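# Lift the ball off its ring and hold it

## Task

Raise the ball so it sits at least four finger-widths (a person's fingers laid side by side) above the height it had while resting on its ring, and keep it there in a firm, motionless grip. When the result is checked, no hand motor may show the word moving in hand_state; any other word (goal, blocked, overload) counts as at rest.

## Robot and tools

Robot: one arm, base at (0, 0, +0.053) m in the scene frame, slightly tilted, carrying a right hand with sixteen motors. Scene frame: origin on the table top below the base, +z up, +y to the left when facing along +x. Cameras: cam_high, cam_low (fixed, 896x504) and cam_wrist (fisheye on the hand, 672x504). Nothing may leave the table; a dropped or abandoned object off the table fails the job.

Hand geometry, in the hand point's own axes: +z runs along straightened fingers toward the tips, +x across the palm away from the thumb, +y out of the palm face (face at y = -0.062 m). Straight fingertips end about 0.156 m beyond the hand point; bending fingers first swings the tips toward +y. A rigid mast near the wrist on the palm side (x +0.05..+0.10, z -0.16..-0.11, up to y +0.06) can strike things. Digit tips carry 0.03 m rubber caps.

The 24-number row (all values within [-1, 1]), used by execute_actions and move:
1-6: dx, dy, dz, rx, ry, rz. These are offsets, not a pose: they count from the Hand target reported at the start of the action or move, along scene-frame axes. 1.0 equals 0.6 m for dx..dz and 180 degrees for rx..rz; rx, ry, rz form a single rotation vector turning about the Hand target position. Resending the same offset moves further.
7-22: sixteen absolute hinge goals in this fixed order: index_mcp, index_abd, index_pip, index_dip, middle_mcp, middle_abd, middle_pip, middle_dip, ring_mcp, ring_abd, ring_pip, ring_dip, thumb_cmc, thumb_axl, thumb_mcp, thumb_ipl. Each maps linearly between its two stops. Straight values: _mcp +0.75, _abd 0.00, _pip +0.58, _dip +0.70, thumb_cmc +0.71, thumb_axl +0.68, thumb_mcp +0.23, thumb_ipl +0.17. Moving toward -1 curls fingers into the palm, swings _abd away from the thumb, swings the thumb round in front of the palm (cmc), and bends the thumb (mcp, ipl).
23: current_limit, -1 means 0 mA up to +1 meaning 550 mA (floor 11 mA). Starts at +0.4.
24: speed, set-point rate = (speed+1)/2 of 8.5 rad/s. Starts at -0.6.
Hand values persist until rewritten; to keep the hand unchanged, resend the last sixteen goals plus these two. A goal written past an object's surface is what makes a finger squeeze.

execute_actions: argument actions = list of actions; each action = list of 1 to 15 rows, one row per 1/30 s step; a short action repeats its final row to fill 15 steps. Every row counts from the same start pose. cameras: list of names, ["all"], [] or null (null gives images only for an empty actions list). An empty actions list just reports state and images.

move: target = one row or a list of up to 15 rows, all offsets from the same current Hand target; the path is straight. speed in m/s, 0.002 to 3.6, default 0.25 (rotation capped at twice that in rad/s), one value or one per target. blend in m rounds corners in a list; 0 means stop at each point. stop_force in N, 3 to 120, ends the path when wrist force opposing motion rises that much; zero (default true) re-zeroes first; omit stop_force when leaving a contact. blocking=false returns after about 0.5 s while motion continues (not allowed with stop_force). Result adds a move: line: done (within 3 mm and 2 degrees), off_target, moving, held, fault, plus which limits acted. The path ignores obstacles, and done says nothing about contact.

wait: seconds 0 to 10. stop: brakes a running move. zoom_image: camera (cam_high, cam_low or cam_wrist) and region [x0, y0, x1, y1] in pixels, at most 504 by 504, from the newest image. zero_wrist_force: no arguments. finished_scene: scene = current scene number; irreversible, call nothing after it in the same reply.

Results: end_effector_position (m) and quat_wxyz in the scene frame, velocities, Hand target (base for next offsets; the hand often rests a little short, send the remainder), joint positions and torques, wrist force and torque in the tool's own axes, and per-motor hand_goal, hand_measured, hand_current_ma, hand_state (moving, goal, blocked, overload), plus hand_current_limit and hand_speed. Printed positions can be off by a few cm.

Limits and hazards: orientation commands are clipped to 32 degrees from the measured one per step. Stiff arm: pushing even slightly past a firm contact can fault; a joint contact torque beyond its limit (wrists only about 20-22 N m, roughly 12.5 N m spare) or an external force near 150 N stops the arm for 10 s, during which hand commands are ignored. A motor above 495 mA for 5 s shuts off for 10 s, so grip with moderate current. Motors overheat (warning at 70 °C, brake stop at 85 °C) when holding load or stretched out. Avoid paths near the base, fast impacts, slamming, dropping the ball, and anything falling off the table. Objects may get a brief external nudge.

Each tool is called as name([rows], argument=value, ...), one row to a line, values as JSON.

## Session

execute_actions(actions=[])

Scene clock: 0.00 s.
end_effector_position=(+0.2264, -0.2327, +0.2458) hand_goal=(+0.754, +0.000, +0.576, +0.696, +0.754, +0.000, +0.576, +0.696, +0.754, +0.000, +0.576, +0.696, +0.714, +0.678, +0.226, +0.168) hand_measured=(+0.754, +0.000, +0.576, +0.696, +0.754, +0.000, +0.576, +0.696, +0.754, +0.000, +0.576, +0.696, +0.714, +0.678, +0.226, +0.168) hand_current_ma=(+0, +0, +0, +0, +0, +0, +0, +0, +0, +0, +0, +0, +0, +0, +0, +0) hand_state=(goal, goal, goal, goal, goal, goal, goal, goal, goal, goal, goal, goal, goal, goal, goal, goal) hand_current_limit=0.40 hand_speed=-0.60 end_effector_quat_wxyz=(-0.231, +0.032, +0.972, +0.016)
Joint positions: [-1.078 -1.64 2.048 -1.716 -1.975 3.72]
Joint velocities: within noise
Joint torques (N m): no reading
Motor temperatures (°C): [31 29 29 39 39 40]
Wrist force (N): no reading
Wrist torque (N m): no reading
Wrist force, peak (N): no reading
Hand target: +0.2264, -0.2327, +0.2458; -0.231, +0.032, +0.972, +0.016

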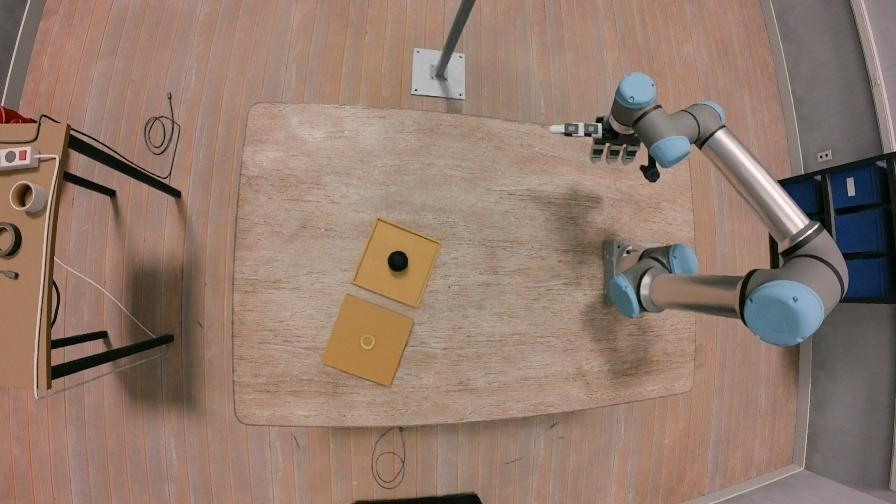

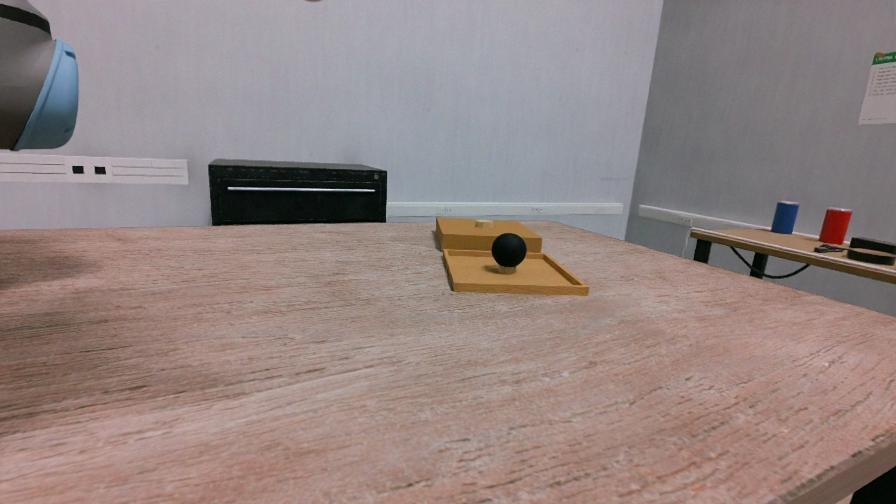

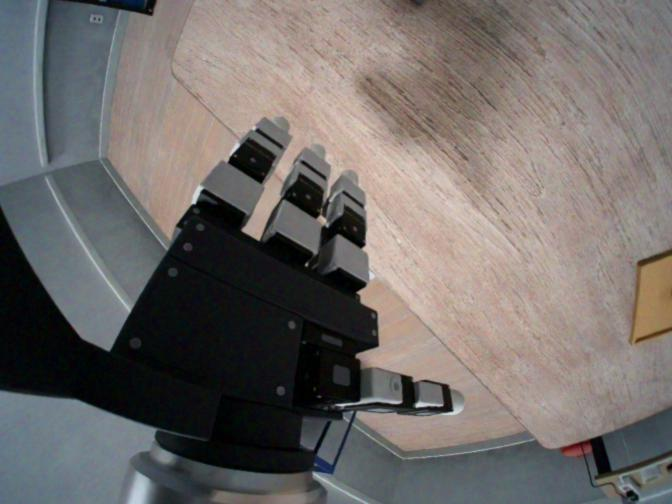

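move(target=[0.79,0.388,0.057,-0.1828,-0.3823,0.5338,0.753,-0.17,0.066,0.188,0.753,0.17,0.066,0.188,0.754,0,0.576,0.696,-0.686,0.678,0.112,0.059,0.2,-0.6], cameras=["all"], speed=0.4)

Scene clock: 58.20 s.
end_effector_position=(+0.7003, +0.0001, +0.2801) hand_goal=(+0.754, -0.170, +0.066, +0.188, +0.754, +0.170, +0.066, +0.188, +0.754, +0.000, +0.576, +0.696, -0.686, +0.678, +0.112, +0.060) hand_measured=(+0.748, -0.116, +0.066, +0.190, +0.748, +0.114, +0.066, +0.190, +0.748, +0.000, +0.576, +0.696, -0.684, +0.678, +0.110, +0.062) hand_current_ma=(-5, +97, +0, +1, -5, -105, +0, +1, -5, +0, +0, +0, +1, +0, -1, +1) hand_state=(goal, blocked, goal, goal, goal, blocked, goal, goal, goal, goal, goal, goal, goal, goal, goal, goal) hand_current_limit=0.20 hand_speed=-0.60 end_effector_quat_wxyz=(-0.364, +0.607, -0.606, +0.364)
Joint positions: [-0.249 -1.173 1.823 -3.273 -1.323 2.996]
Joint torques (N m): [-8.69 -29.72 -16.43 -3.47 1.99 -1.41]
Wrist force (N): [-0.9 0.6 1.0]
Wrist torque (N m): [-0.15 0.09 0.09]
Wrist force, peak (N): [-1.7 -0.2 1.6]
Hand target: +0.7004, +0.0001, +0.2800; -0.364, +0.607, -0.606, +0.364
Off the commanded pose: 0.000 m, 0 deg.
move: done
camera_calibration:
cam_wrist: T_world_to_cam=[[-0.252644, 0.770404, -0.585362, 0.382561], [-0.40714, 0.464172, 0.786627, 0.0173534], [0.877729, 0.437061, 0.196392, -0.550215], [0, 0, 0, 1]] pos_world=[0.586657, -0.0623038, 0.318344]

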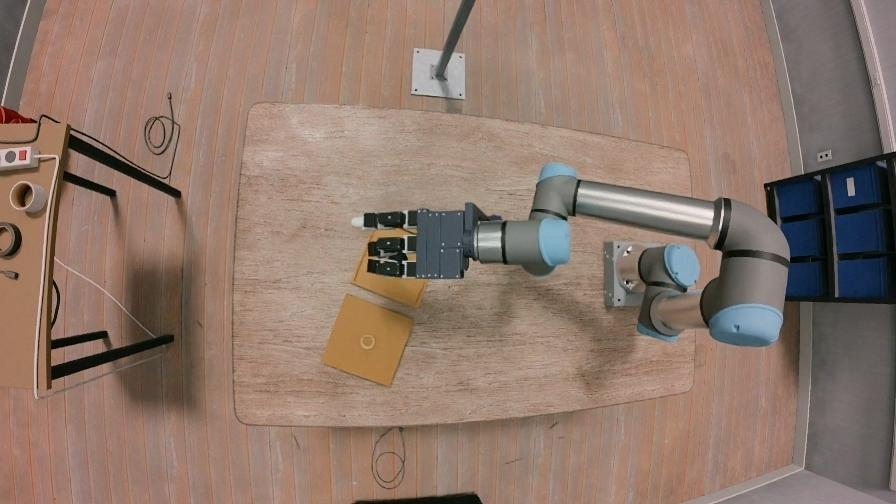

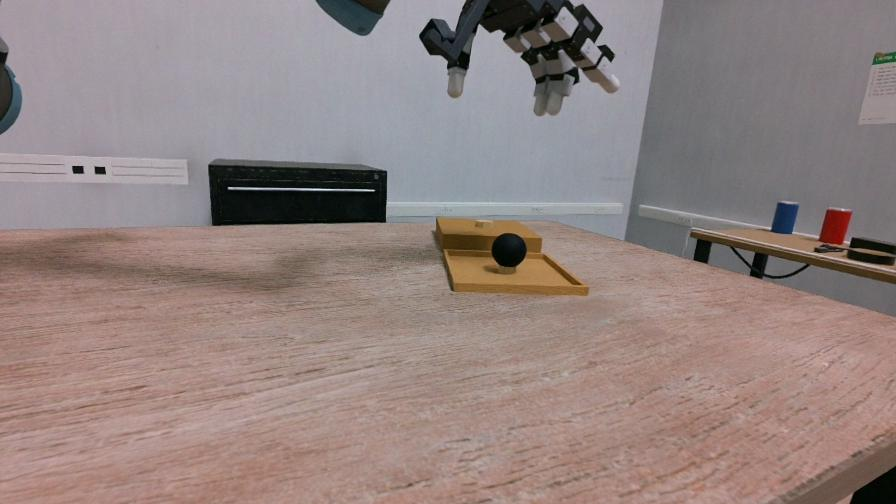

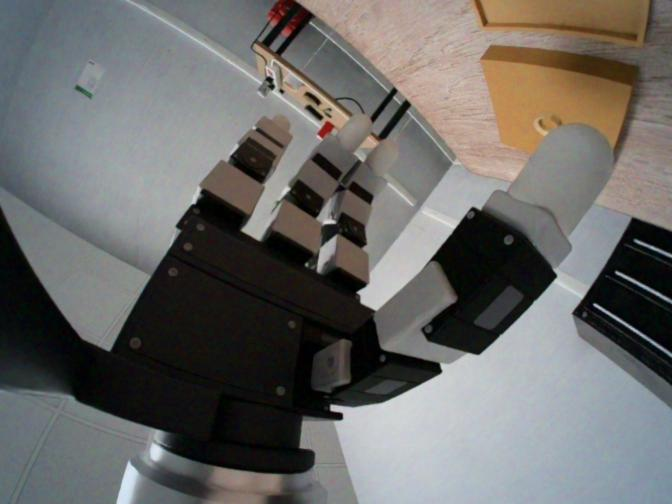

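move(target=[0.063,-0.0033,-0.2667,0,0,0,0.753,-0.1,0.066,0.188,0.753,0.1,0.066,0.188,0.754,0,0.576,0.696,-0.686,0.678,0.112,0.059,0.2,-0.6], cameras=["all"])

zoom_image(camera="cam_low", region=[380, 150, 620, 310])

zoom_image(camera="cam_high", region=[330, 180, 510, 320])

Scene clock: 70.43 s.
end_effector_position=(+0.7382, -0.0018, +0.1202) hand_goal=(+0.754, -0.100, +0.066, +0.188, +0.754, +0.100, +0.066, +0.188, +0.754, +0.000, +0.576, +0.696, -0.686, +0.678, +0.112, +0.060) hand_measured=(+0.748, -0.100, +0.066, +0.190, +0.746, +0.100, +0.066, +0.190, +0.746, +0.000, +0.576, +0.696, -0.684, +0.678, +0.110, +0.062) hand_current_ma=(-6, +0, +0, +1, -7, +0, +0, +1, -7, +0, +0, +0, +1, +0, -1, +1) hand_state=(goal, goal, goal, goal, goal, goal, goal, goal, goal, goal, goal, goal, goal, goal, goal, goal) hand_current_limit=0.20 hand_speed=-0.60 end_effector_quat_wxyz=(-0.364, +0.607, -0.606, +0.364)
Joint positions: [-0.236 -0.83 1.783 -3.578 -1.334 3.002]
Joint torques (N m): [-5.3 -32.05 -5.27 -3.52 1.29 -0.65]
Wrist force (N): [-0.5 0.8 0.4]
Wrist torque (N m): [-0.07 0.07 0.13]
Wrist force, peak (N): [-0.5 2.5 2.2]
Hand target: +0.7382, -0.0019, +0.1200; -0.364, +0.607, -0.606, +0.364
Off the commanded pose: 0.000 m, 0 deg.
move: done
camera_calibration:
cam_wrist: T_world_to_cam=[[-0.252696, 0.770289, -0.585491, 0.300122], [-0.407361, 0.464182, 0.786506, 0.159651], [0.877612, 0.437253, 0.196489, -0.551134], [0, 0, 0, 1]] pos_world=[0.624556, -0.0643029, 0.158444]

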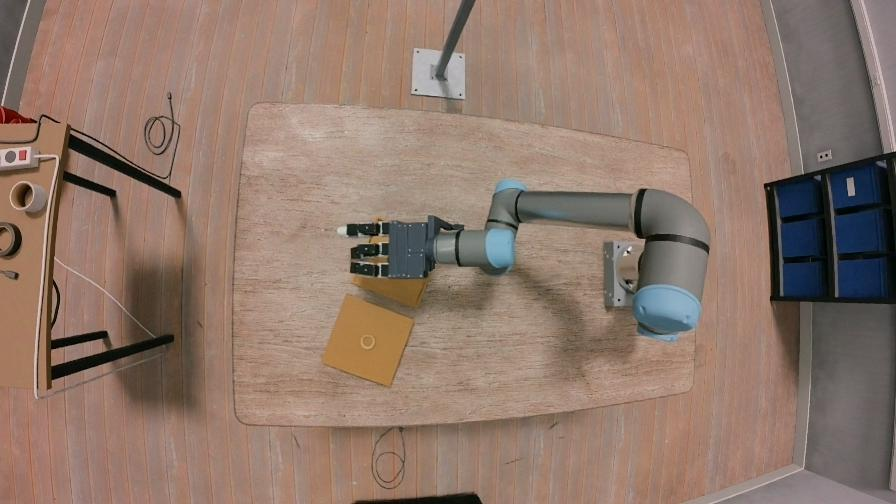

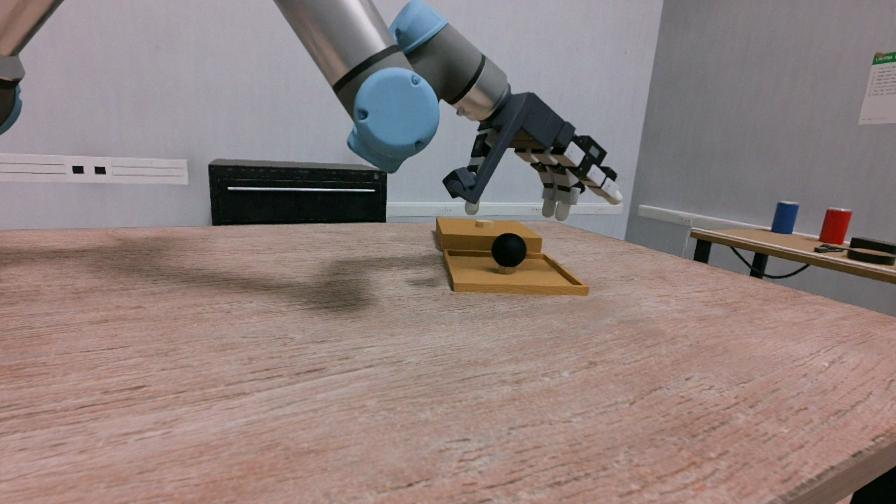

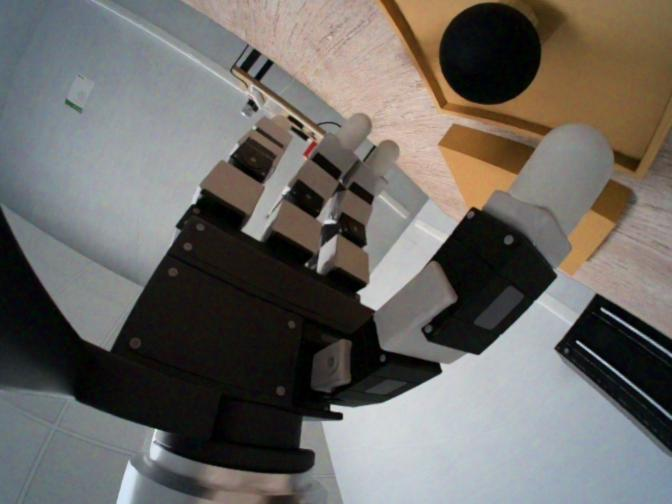

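Scaled by 2.100 from the camera's 896x504 image, which has a finer 1280x720 frame.

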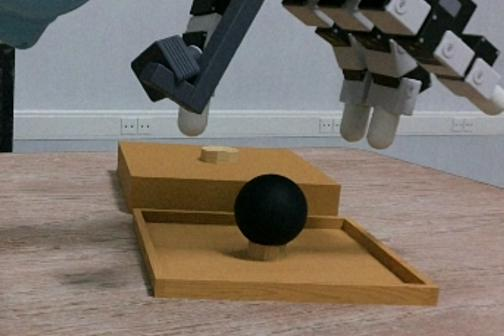

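Scaled by 2.800 from the camera's 896x504 image, which has a finer 1280x720 frame.

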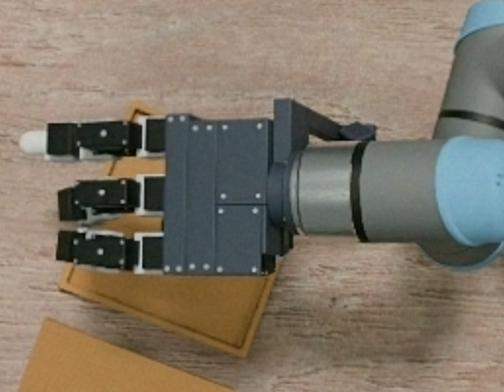

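move(target=[-0.0053,-0.008,-0.125,0,0,0,0.753,-0.1,0.066,0.188,0.753,0.1,0.066,0.188,0.754,0,0.576,0.696,-0.686,0.678,0.112,0.059,0.2,-0.6], cameras=["all"], stop_force=6, speed=0.07)

zoom_image(camera="cam_low", region=[400, 170, 600, 310])

Scene clock: 85.37 s.
end_effector_position=(+0.7350, -0.0067, +0.0450) hand_goal=(+0.754, -0.100, +0.066, +0.188, +0.754, +0.100, +0.066, +0.188, +0.754, +0.000, +0.576, +0.696, -0.686, +0.678, +0.112, +0.060) hand_measured=(+0.748, -0.100, +0.066, +0.190, +0.752, +0.102, +0.060, +0.182, +0.746, +0.000, +0.576, +0.696, -0.684, +0.678, +0.110, +0.062) hand_current_ma=(-6, +0, +0, +1, -1, +1, -5, -6, -7, +0, +0, +0, +1, +0, -1, +1) hand_state=(goal, goal, goal, goal, goal, goal, goal, goal, goal, goal, goal, goal, goal, goal, goal, goal) hand_current_limit=0.20 hand_speed=-0.60 end_effector_quat_wxyz=(-0.364, +0.607, -0.606, +0.364)
Joint positions: [-0.247 -0.681 1.776 -3.718 -1.325 2.996]
Joint torques (N m): [9.01 -53.65 -1.18 -3.09 -1.43 1.01]
Wrist force (N): [-1.1 -0.3 0.2]
Wrist torque (N m): [-0.08 0.10 0.05]
Wrist force, peak (N): [-1.1 -3.1 -2.5]
Hand target: +0.7350, -0.0067, +0.0450; -0.364, +0.607, -0.606, +0.364
Off the commanded pose: 0.000 m, 0 deg.
move: done
camera_calibration:
cam_wrist: T_world_to_cam=[[-0.252696, 0.770289, -0.585491, 0.259059], [-0.407361, 0.464182, 0.786506, 0.219767], [0.877612, 0.437253, 0.196489, -0.531407], [0, 0, 0, 1]] pos_world=[0.621356, -0.0692029, 0.0832442]

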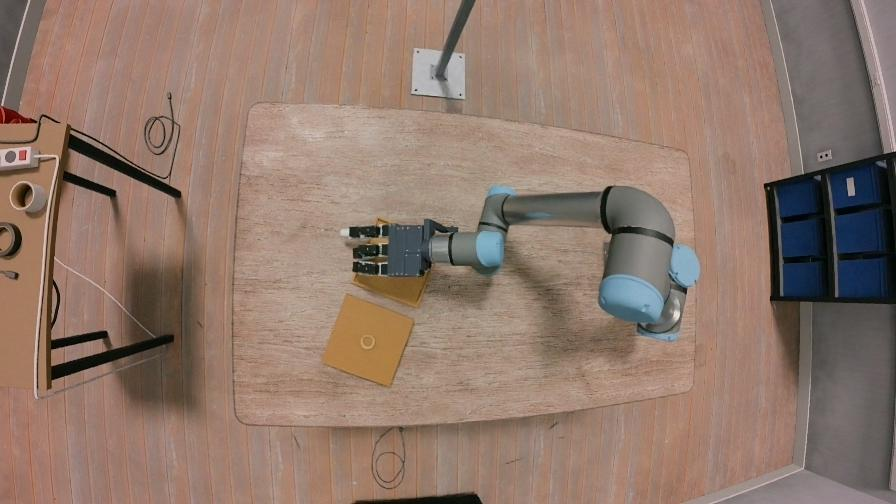

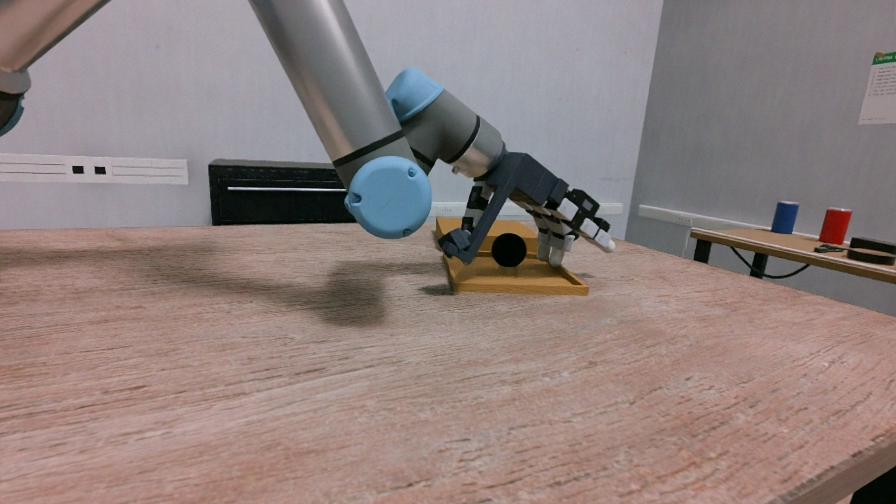

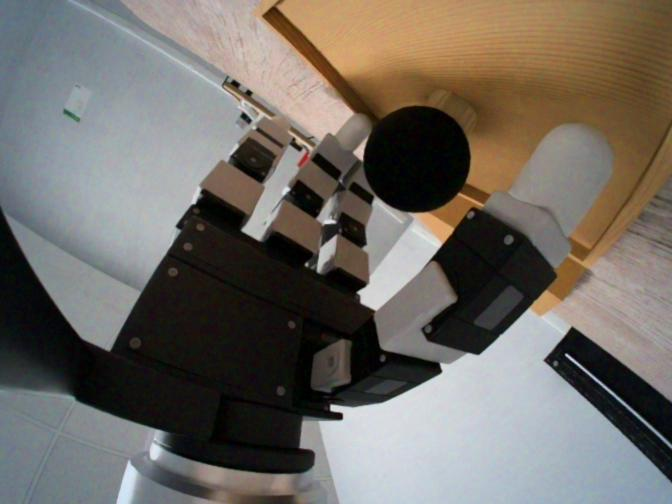

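Scaled by 2.520 from the camera's 896x504 image, which has a finer 1280x720 frame.

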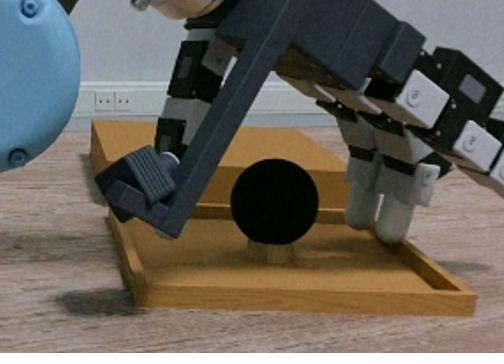

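move(target=[0,-0.008,0.011,0,0,0,0.616,-0.1,-0.095,0.029,0.616,0.1,-0.095,0.029,0.754,0,0.576,0.696,-0.686,0.678,-0.022,0.016,0.2,-0.85], cameras=["all"], speed=0.07)

zoom_image(camera="cam_low", region=[400, 170, 600, 310])

Scene clock: 93.77 s.
end_effector_position=(+0.7350, -0.0116, +0.0517) hand_goal=(+0.616, -0.100, -0.094, +0.030, +0.616, +0.100, -0.094, +0.030, +0.754, +0.000, +0.576, +0.696, -0.686, +0.678, -0.022, +0.016) hand_measured=(+0.612, -0.100, -0.092, +0.032, +0.612, +0.102, -0.092, +0.034, +0.746, +0.000, +0.576, +0.696, -0.684, +0.678, -0.020, +0.018) hand_current_ma=(-3, +0, +2, +2, -4, +1, +2, +2, -7, +0, +0, +0, +1, +0, +1, +2) hand_state=(goal, goal, goal, goal, goal, goal, goal, goal, goal, goal, goal, goal, goal, goal, goal, goal) hand_current_limit=0.20 hand_speed=-0.85 end_effector_quat_wxyz=(-0.364, +0.607, -0.606, +0.364)
Joint positions: [-0.255 -0.695 1.778 -3.705 -1.318 2.992]
Joint torques (N m): [5.5 -33.21 -5.73 -3.39 0.22 -0.35]
Wrist force (N): [-0.9 0.4 0.7]
Wrist torque (N m): [-0.14 0.09 0.07]
Wrist force, peak (N): [-1.3 0.8 0.8]
Hand target: +0.7350, -0.0115, +0.0516; -0.364, +0.607, -0.606, +0.364
Off the commanded pose: 0.000 m, 0 deg.
move: done
camera_calibration:
cam_wrist: T_world_to_cam=[[-0.252696, 0.770289, -0.585491, 0.266756], [-0.407361, 0.464182, 0.786506, 0.216772], [0.877612, 0.437253, 0.196489, -0.530581], [0, 0, 0, 1]] pos_world=[0.621356, -0.0741029, 0.0899442]

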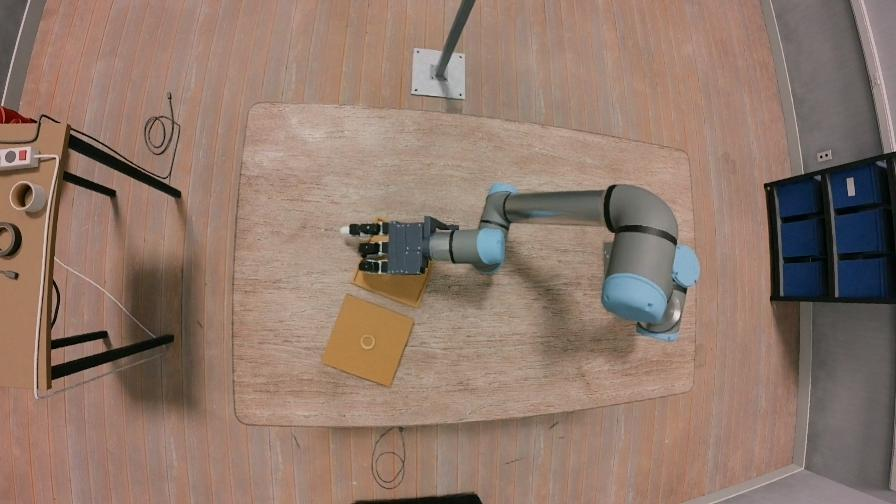

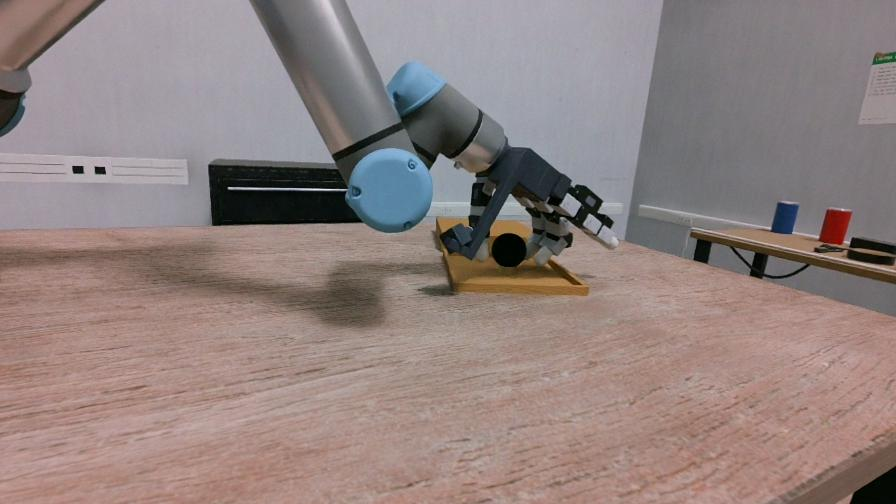

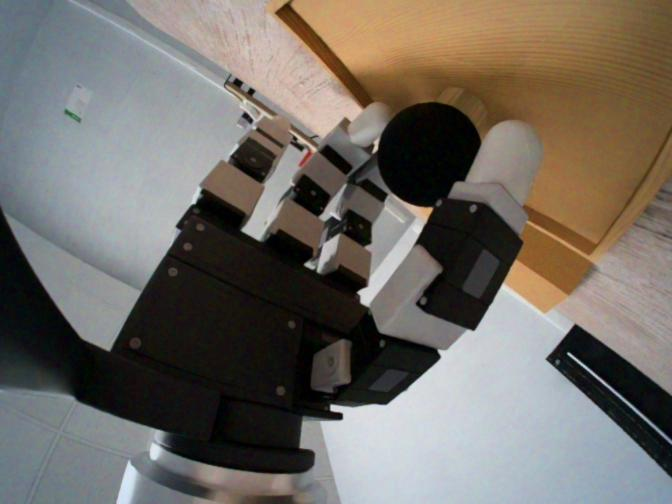

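Scaled by 2.520 from the camera's 896x504 image, which has a finer 1280x720 frame.

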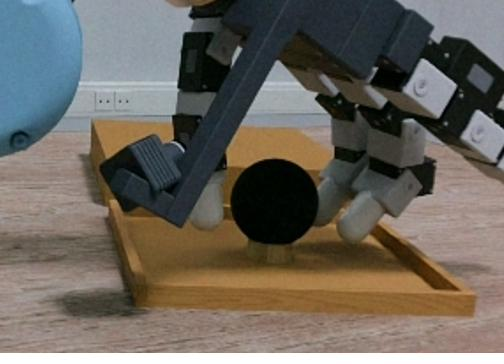

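move(target=[0,0,0,0,0,0,0.342,-0.1,-0.3,-0.101,0.342,0.1,-0.3,-0.101,0.754,0,0.576,0.696,-0.686,0.678,-0.281,-0.211,0.2,-0.9], cameras=["all"])

zoom_image(camera="cam_low", region=[400, 170, 600, 310])

Scene clock: 96.70 s.
end_effector_position=(+0.7350, -0.0115, +0.0516) hand_goal=(+0.342, -0.100, -0.300, -0.100, +0.342, +0.100, -0.300, -0.100, +0.754, +0.000, +0.576, +0.696, -0.686, +0.678, -0.280, -0.210) hand_measured=(+0.540, -0.098, -0.206, -0.074, +0.524, +0.100, -0.220, -0.076, +0.746, +0.000, +0.576, +0.696, -0.684, +0.678, -0.068, -0.038) hand_current_ma=(+330, +0, +263, +42, +330, +0, +212, +36, -7, +0, +0, +0, +1, +0, +330, +330) hand_state=(blocked, goal, blocked, blocked, blocked, goal, blocked, blocked, goal, goal, goal, goal, goal, goal, blocked, blocked) hand_current_limit=0.20 hand_speed=-0.90 end_effector_quat_wxyz=(-0.364, +0.607, -0.606, +0.364)
Joint positions: [-0.255 -0.695 1.778 -3.706 -1.318 2.992]
Joint torques (N m): [7.89 -34.85 -24.88 -4.43 -1.03 1.18]
Wrist force (N): [-0.7 1.1 0.9]
Wrist torque (N m): [-0.09 0.08 0.08]
Wrist force, peak (N): [-1.1 1.5 1.6]
Hand target: +0.7350, -0.0115, +0.0516; -0.364, +0.607, -0.606, +0.364
Off the commanded pose: 0.000 m, 0 deg.
move: done
camera_calibration:
cam_wrist: T_world_to_cam=[[-0.252696, 0.770289, -0.585491, 0.266621], [-0.407361, 0.464182, 0.786506, 0.216804], [0.877612, 0.437253, 0.196489, -0.530605], [0, 0, 0, 1]] pos_world=[0.621356, -0.0740029, 0.0898442]

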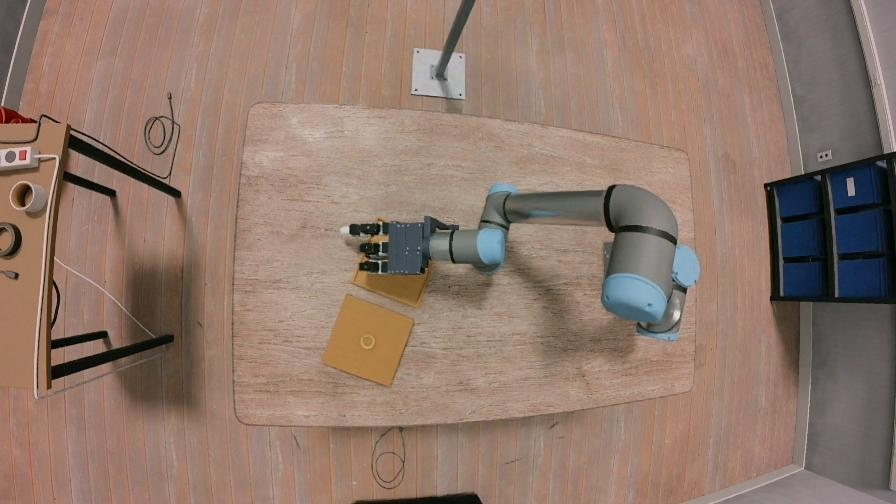

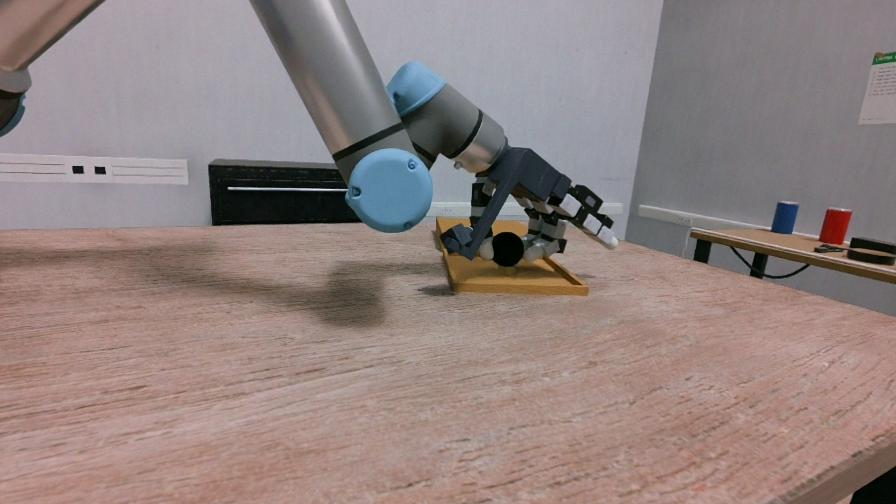

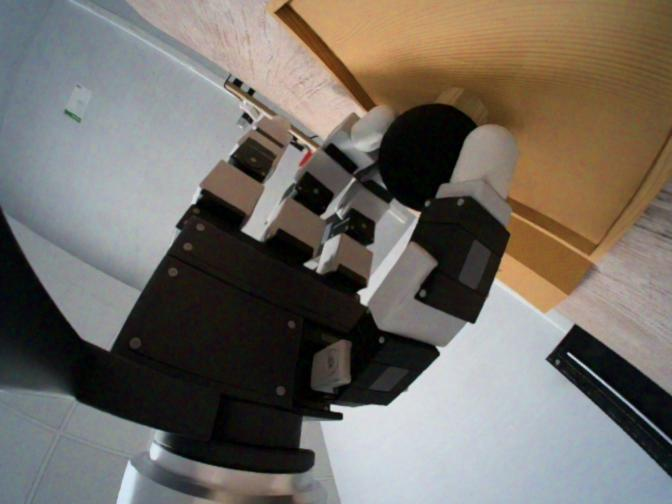

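Scaled by 2.520 from the camera's 896x504 image, which has a finer 1280x720 frame.

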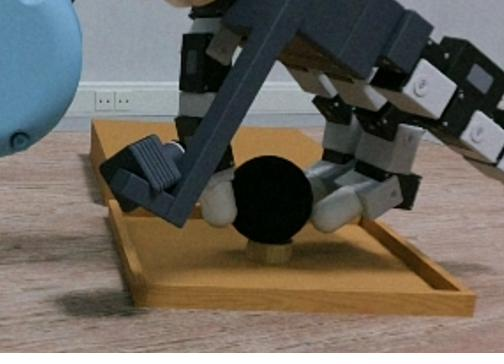

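move(target=[0,0,0.21,0,0,0,0.342,-0.1,-0.3,-0.101,0.342,0.1,-0.3,-0.101,0.754,0,0.576,0.696,-0.686,0.678,-0.281,-0.211,0.2,-0.9], cameras=["cam_low","cam_wrist"], speed=0.12)

Scene clock: 100.17 s.
end_effector_position=(+0.7351, -0.0115, +0.1777) hand_goal=(+0.342, -0.100, -0.300, -0.100, +0.342, +0.100, -0.300, -0.100, +0.754, +0.000, +0.576, +0.696, -0.686, +0.678, -0.280, -0.210) hand_measured=(+0.516, -0.098, -0.210, -0.074, +0.498, +0.100, -0.220, -0.076, +0.746, +0.000, +0.576, +0.696, -0.684, +0.678, -0.048, -0.038) hand_current_ma=(+330, +0, +252, +42, +329, +0, +208, +36, -7, +0, +0, +0, +1, +0, +330, +330) hand_state=(blocked, goal, blocked, blocked, blocked, goal, blocked, blocked, goal, goal, goal, goal, goal, goal, blocked, blocked) hand_current_limit=0.20 hand_speed=-0.90 end_effector_quat_wxyz=(-0.364, +0.607, -0.606, +0.364)
Joint positions: [-0.253 -0.942 1.782 -3.463 -1.32 2.993]
Joint torques (N m): [3.97 -42.83 -7.73 -2.64 -1 -1.34]
Wrist force (N): [-1.3 1.5 1.4]
Wrist torque (N m): [-0.10 0.14 0.04]
Wrist force, peak (N): [-1.1 2.9 1.9]
Hand target: +0.7350, -0.0115, +0.1776; -0.364, +0.607, -0.606, +0.364
Off the commanded pose: 0.000 m, 0 deg.
move: done
camera_calibration:
cam_wrist: T_world_to_cam=[[-0.252581, 0.77029, -0.585539, 0.34028], [-0.407556, 0.46416, 0.786418, 0.117837], [0.877554, 0.437275, 0.196698, -0.555501], [0, 0, 0, 1]] pos_world=[0.621455, -0.0739029, 0.215845]
Images, in order (width x height): cam_low 896x504, cam_wrist 672x504.

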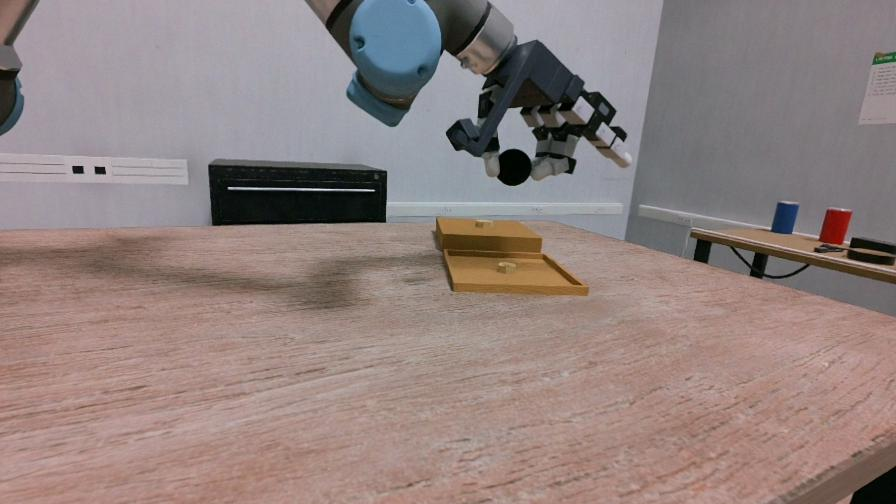

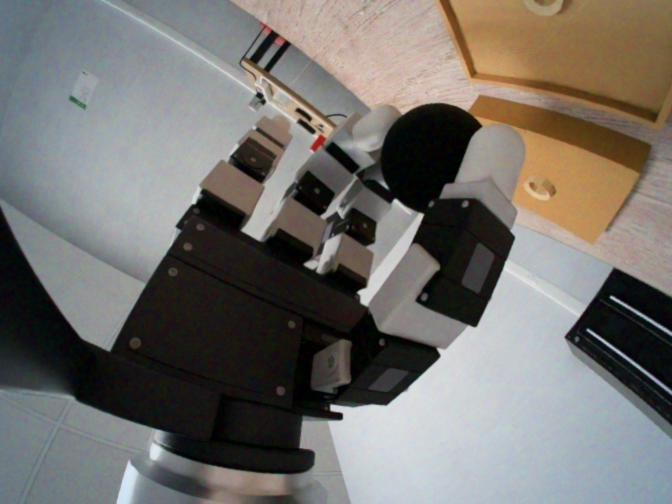

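wait(seconds=4)

Scene clock: 105.40 s.
end_effector_position=(+0.7350, -0.0115, +0.1776) hand_goal=(+0.342, -0.100, -0.300, -0.100, +0.342, +0.100, -0.300, -0.100, +0.754, +0.000, +0.576, +0.696, -0.686, +0.678, -0.280, -0.210) hand_measured=(+0.508, -0.098, -0.210, -0.074, +0.490, +0.100, -0.220, -0.076, +0.746, +0.000, +0.576, +0.696, -0.684, +0.678, -0.040, -0.038) hand_current_ma=(+330, +0, +252, +42, +330, +0, +208, +36, -7, +0, +0, +0, +1, +0, +330, +330) hand_state=(blocked, goal, blocked, blocked, blocked, goal, blocked, blocked, goal, goal, goal, goal, goal, goal, blocked, blocked) hand_current_limit=0.20 hand_speed=-0.90 end_effector_quat_wxyz=(-0.364, +0.607, -0.606, +0.364)
Joint positions: [-0.253 -0.942 1.782 -3.463 -1.32 2.993]
Joint torques (N m): [-6.62 -51.15 -6.5 -0.96 1.89 -1.43]
Wrist force (N): [-0.8 1.4 1.2]
Wrist torque (N m): [-0.09 0.09 0.08]
Wrist force, peak (N): [-1.1 1.3 1.6]
Hand target: +0.7350, -0.0115, +0.1776; -0.364, +0.607, -0.606, +0.364
Off the commanded pose: 0.000 m, 0 deg.
wait: 4.00 s; at rest from the start

execute_actions([
  [[0,0,0,0,0,0,0.42,-0.1,-0.3,-0.101,0.42,0.1,-0.3,-0.101,0.754,0,0.576,0.696,-0.686,0.678,-0.281,-0.211,0.25,-0.9]],
])

wait(seconds=4)

Scene clock: 109.37 s.
end_effector_position=(+0.7350, -0.0115, +0.1776) hand_goal=(+0.420, -0.100, -0.300, -0.100, +0.420, +0.100, -0.300, -0.100, +0.754, +0.000, +0.576, +0.696, -0.686, +0.678, -0.280, -0.210) hand_measured=(+0.508, -0.098, -0.210, -0.074, +0.490, +0.100, -0.220, -0.076, +0.746, +0.000, +0.576, +0.696, -0.684, +0.678, -0.040, -0.038) hand_current_ma=(+261, +0, +252, +42, +190, +0, +208, +36, -7, +0, +0, +0, +1, +0, +344, +344) hand_state=(blocked, goal, blocked, blocked, blocked, goal, blocked, blocked, goal, goal, goal, goal, goal, goal, blocked, blocked) hand_current_limit=0.25 hand_speed=-0.90 end_effector_quat_wxyz=(-0.364, +0.607, -0.606, +0.364)
Joint positions: [-0.253 -0.942 1.782 -3.463 -1.32 2.993]
Joint torques (N m): [-7.17 -51.29 -6.1 -1.41 1.79 -1.18]
Wrist force (N): [-0.8 1.4 1.0]
Wrist torque (N m): [-0.06 0.09 0.08]
Wrist force, peak (N): [-0.7 1.6 1.6]
Hand target: +0.7350, -0.0115, +0.1776; -0.364, +0.607, -0.606, +0.364
Off the commanded pose: 0.000 m, 0 deg.
Step readings (end_effector_position):
0: (+0.7350, -0.0115, +0.1776)
1: (+0.7350, -0.0115, +0.1776)
2: (+0.7350, -0.0115, +0.1776)
4: (+0.7350, -0.0115, +0.1776)
8: (+0.7350, -0.0115, +0.1776)
15: (+0.7350, -0.0115, +0.1776)

Scene clock: 113.37 s.
end_effector_position=(+0.7350, -0.0115, +0.1776) hand_goal=(+0.420, -0.100, -0.300, -0.100, +0.420, +0.100, -0.300, -0.100, +0.754, +0.000, +0.576, +0.696, -0.686, +0.678, -0.280, -0.210) hand_measured=(+0.508, -0.098, -0.210, -0.074, +0.490, +0.100, -0.220, -0.076, +0.746, +0.000, +0.576, +0.696, -0.684, +0.678, -0.040, -0.038) hand_current_ma=(+261, +0, +252, +42, +190, +0, +208, +36, -7, +0, +0, +0, +1, +0, +344, +344) hand_state=(blocked, goal, blocked, blocked, blocked, goal, blocked, blocked, goal, goal, goal, goal, goal, goal, blocked, blocked) hand_current_limit=0.25 hand_speed=-0.90 end_effector_quat_wxyz=(-0.364, +0.607, -0.606, +0.364)
Joint positions: [-0.253 -0.942 1.782 -3.463 -1.32 2.993]
Joint torques (N m): [-7.93 -49.79 -6.78 -3.27 1.98 -1.11]
Wrist force (N): [-0.8 1.1 1.1]
Wrist torque (N m): [-0.11 0.08 0.09]
Wrist force, peak (N): [-1.1 1.5 1.5]
Hand target: +0.7350, -0.0115, +0.1776; -0.364, +0.607, -0.606, +0.364
Off the commanded pose: 0.000 m, 0 deg.
wait: 4.00 s; at rest by 0.17 s

finished_scene(scene=1)

The scene is finished: the task was done.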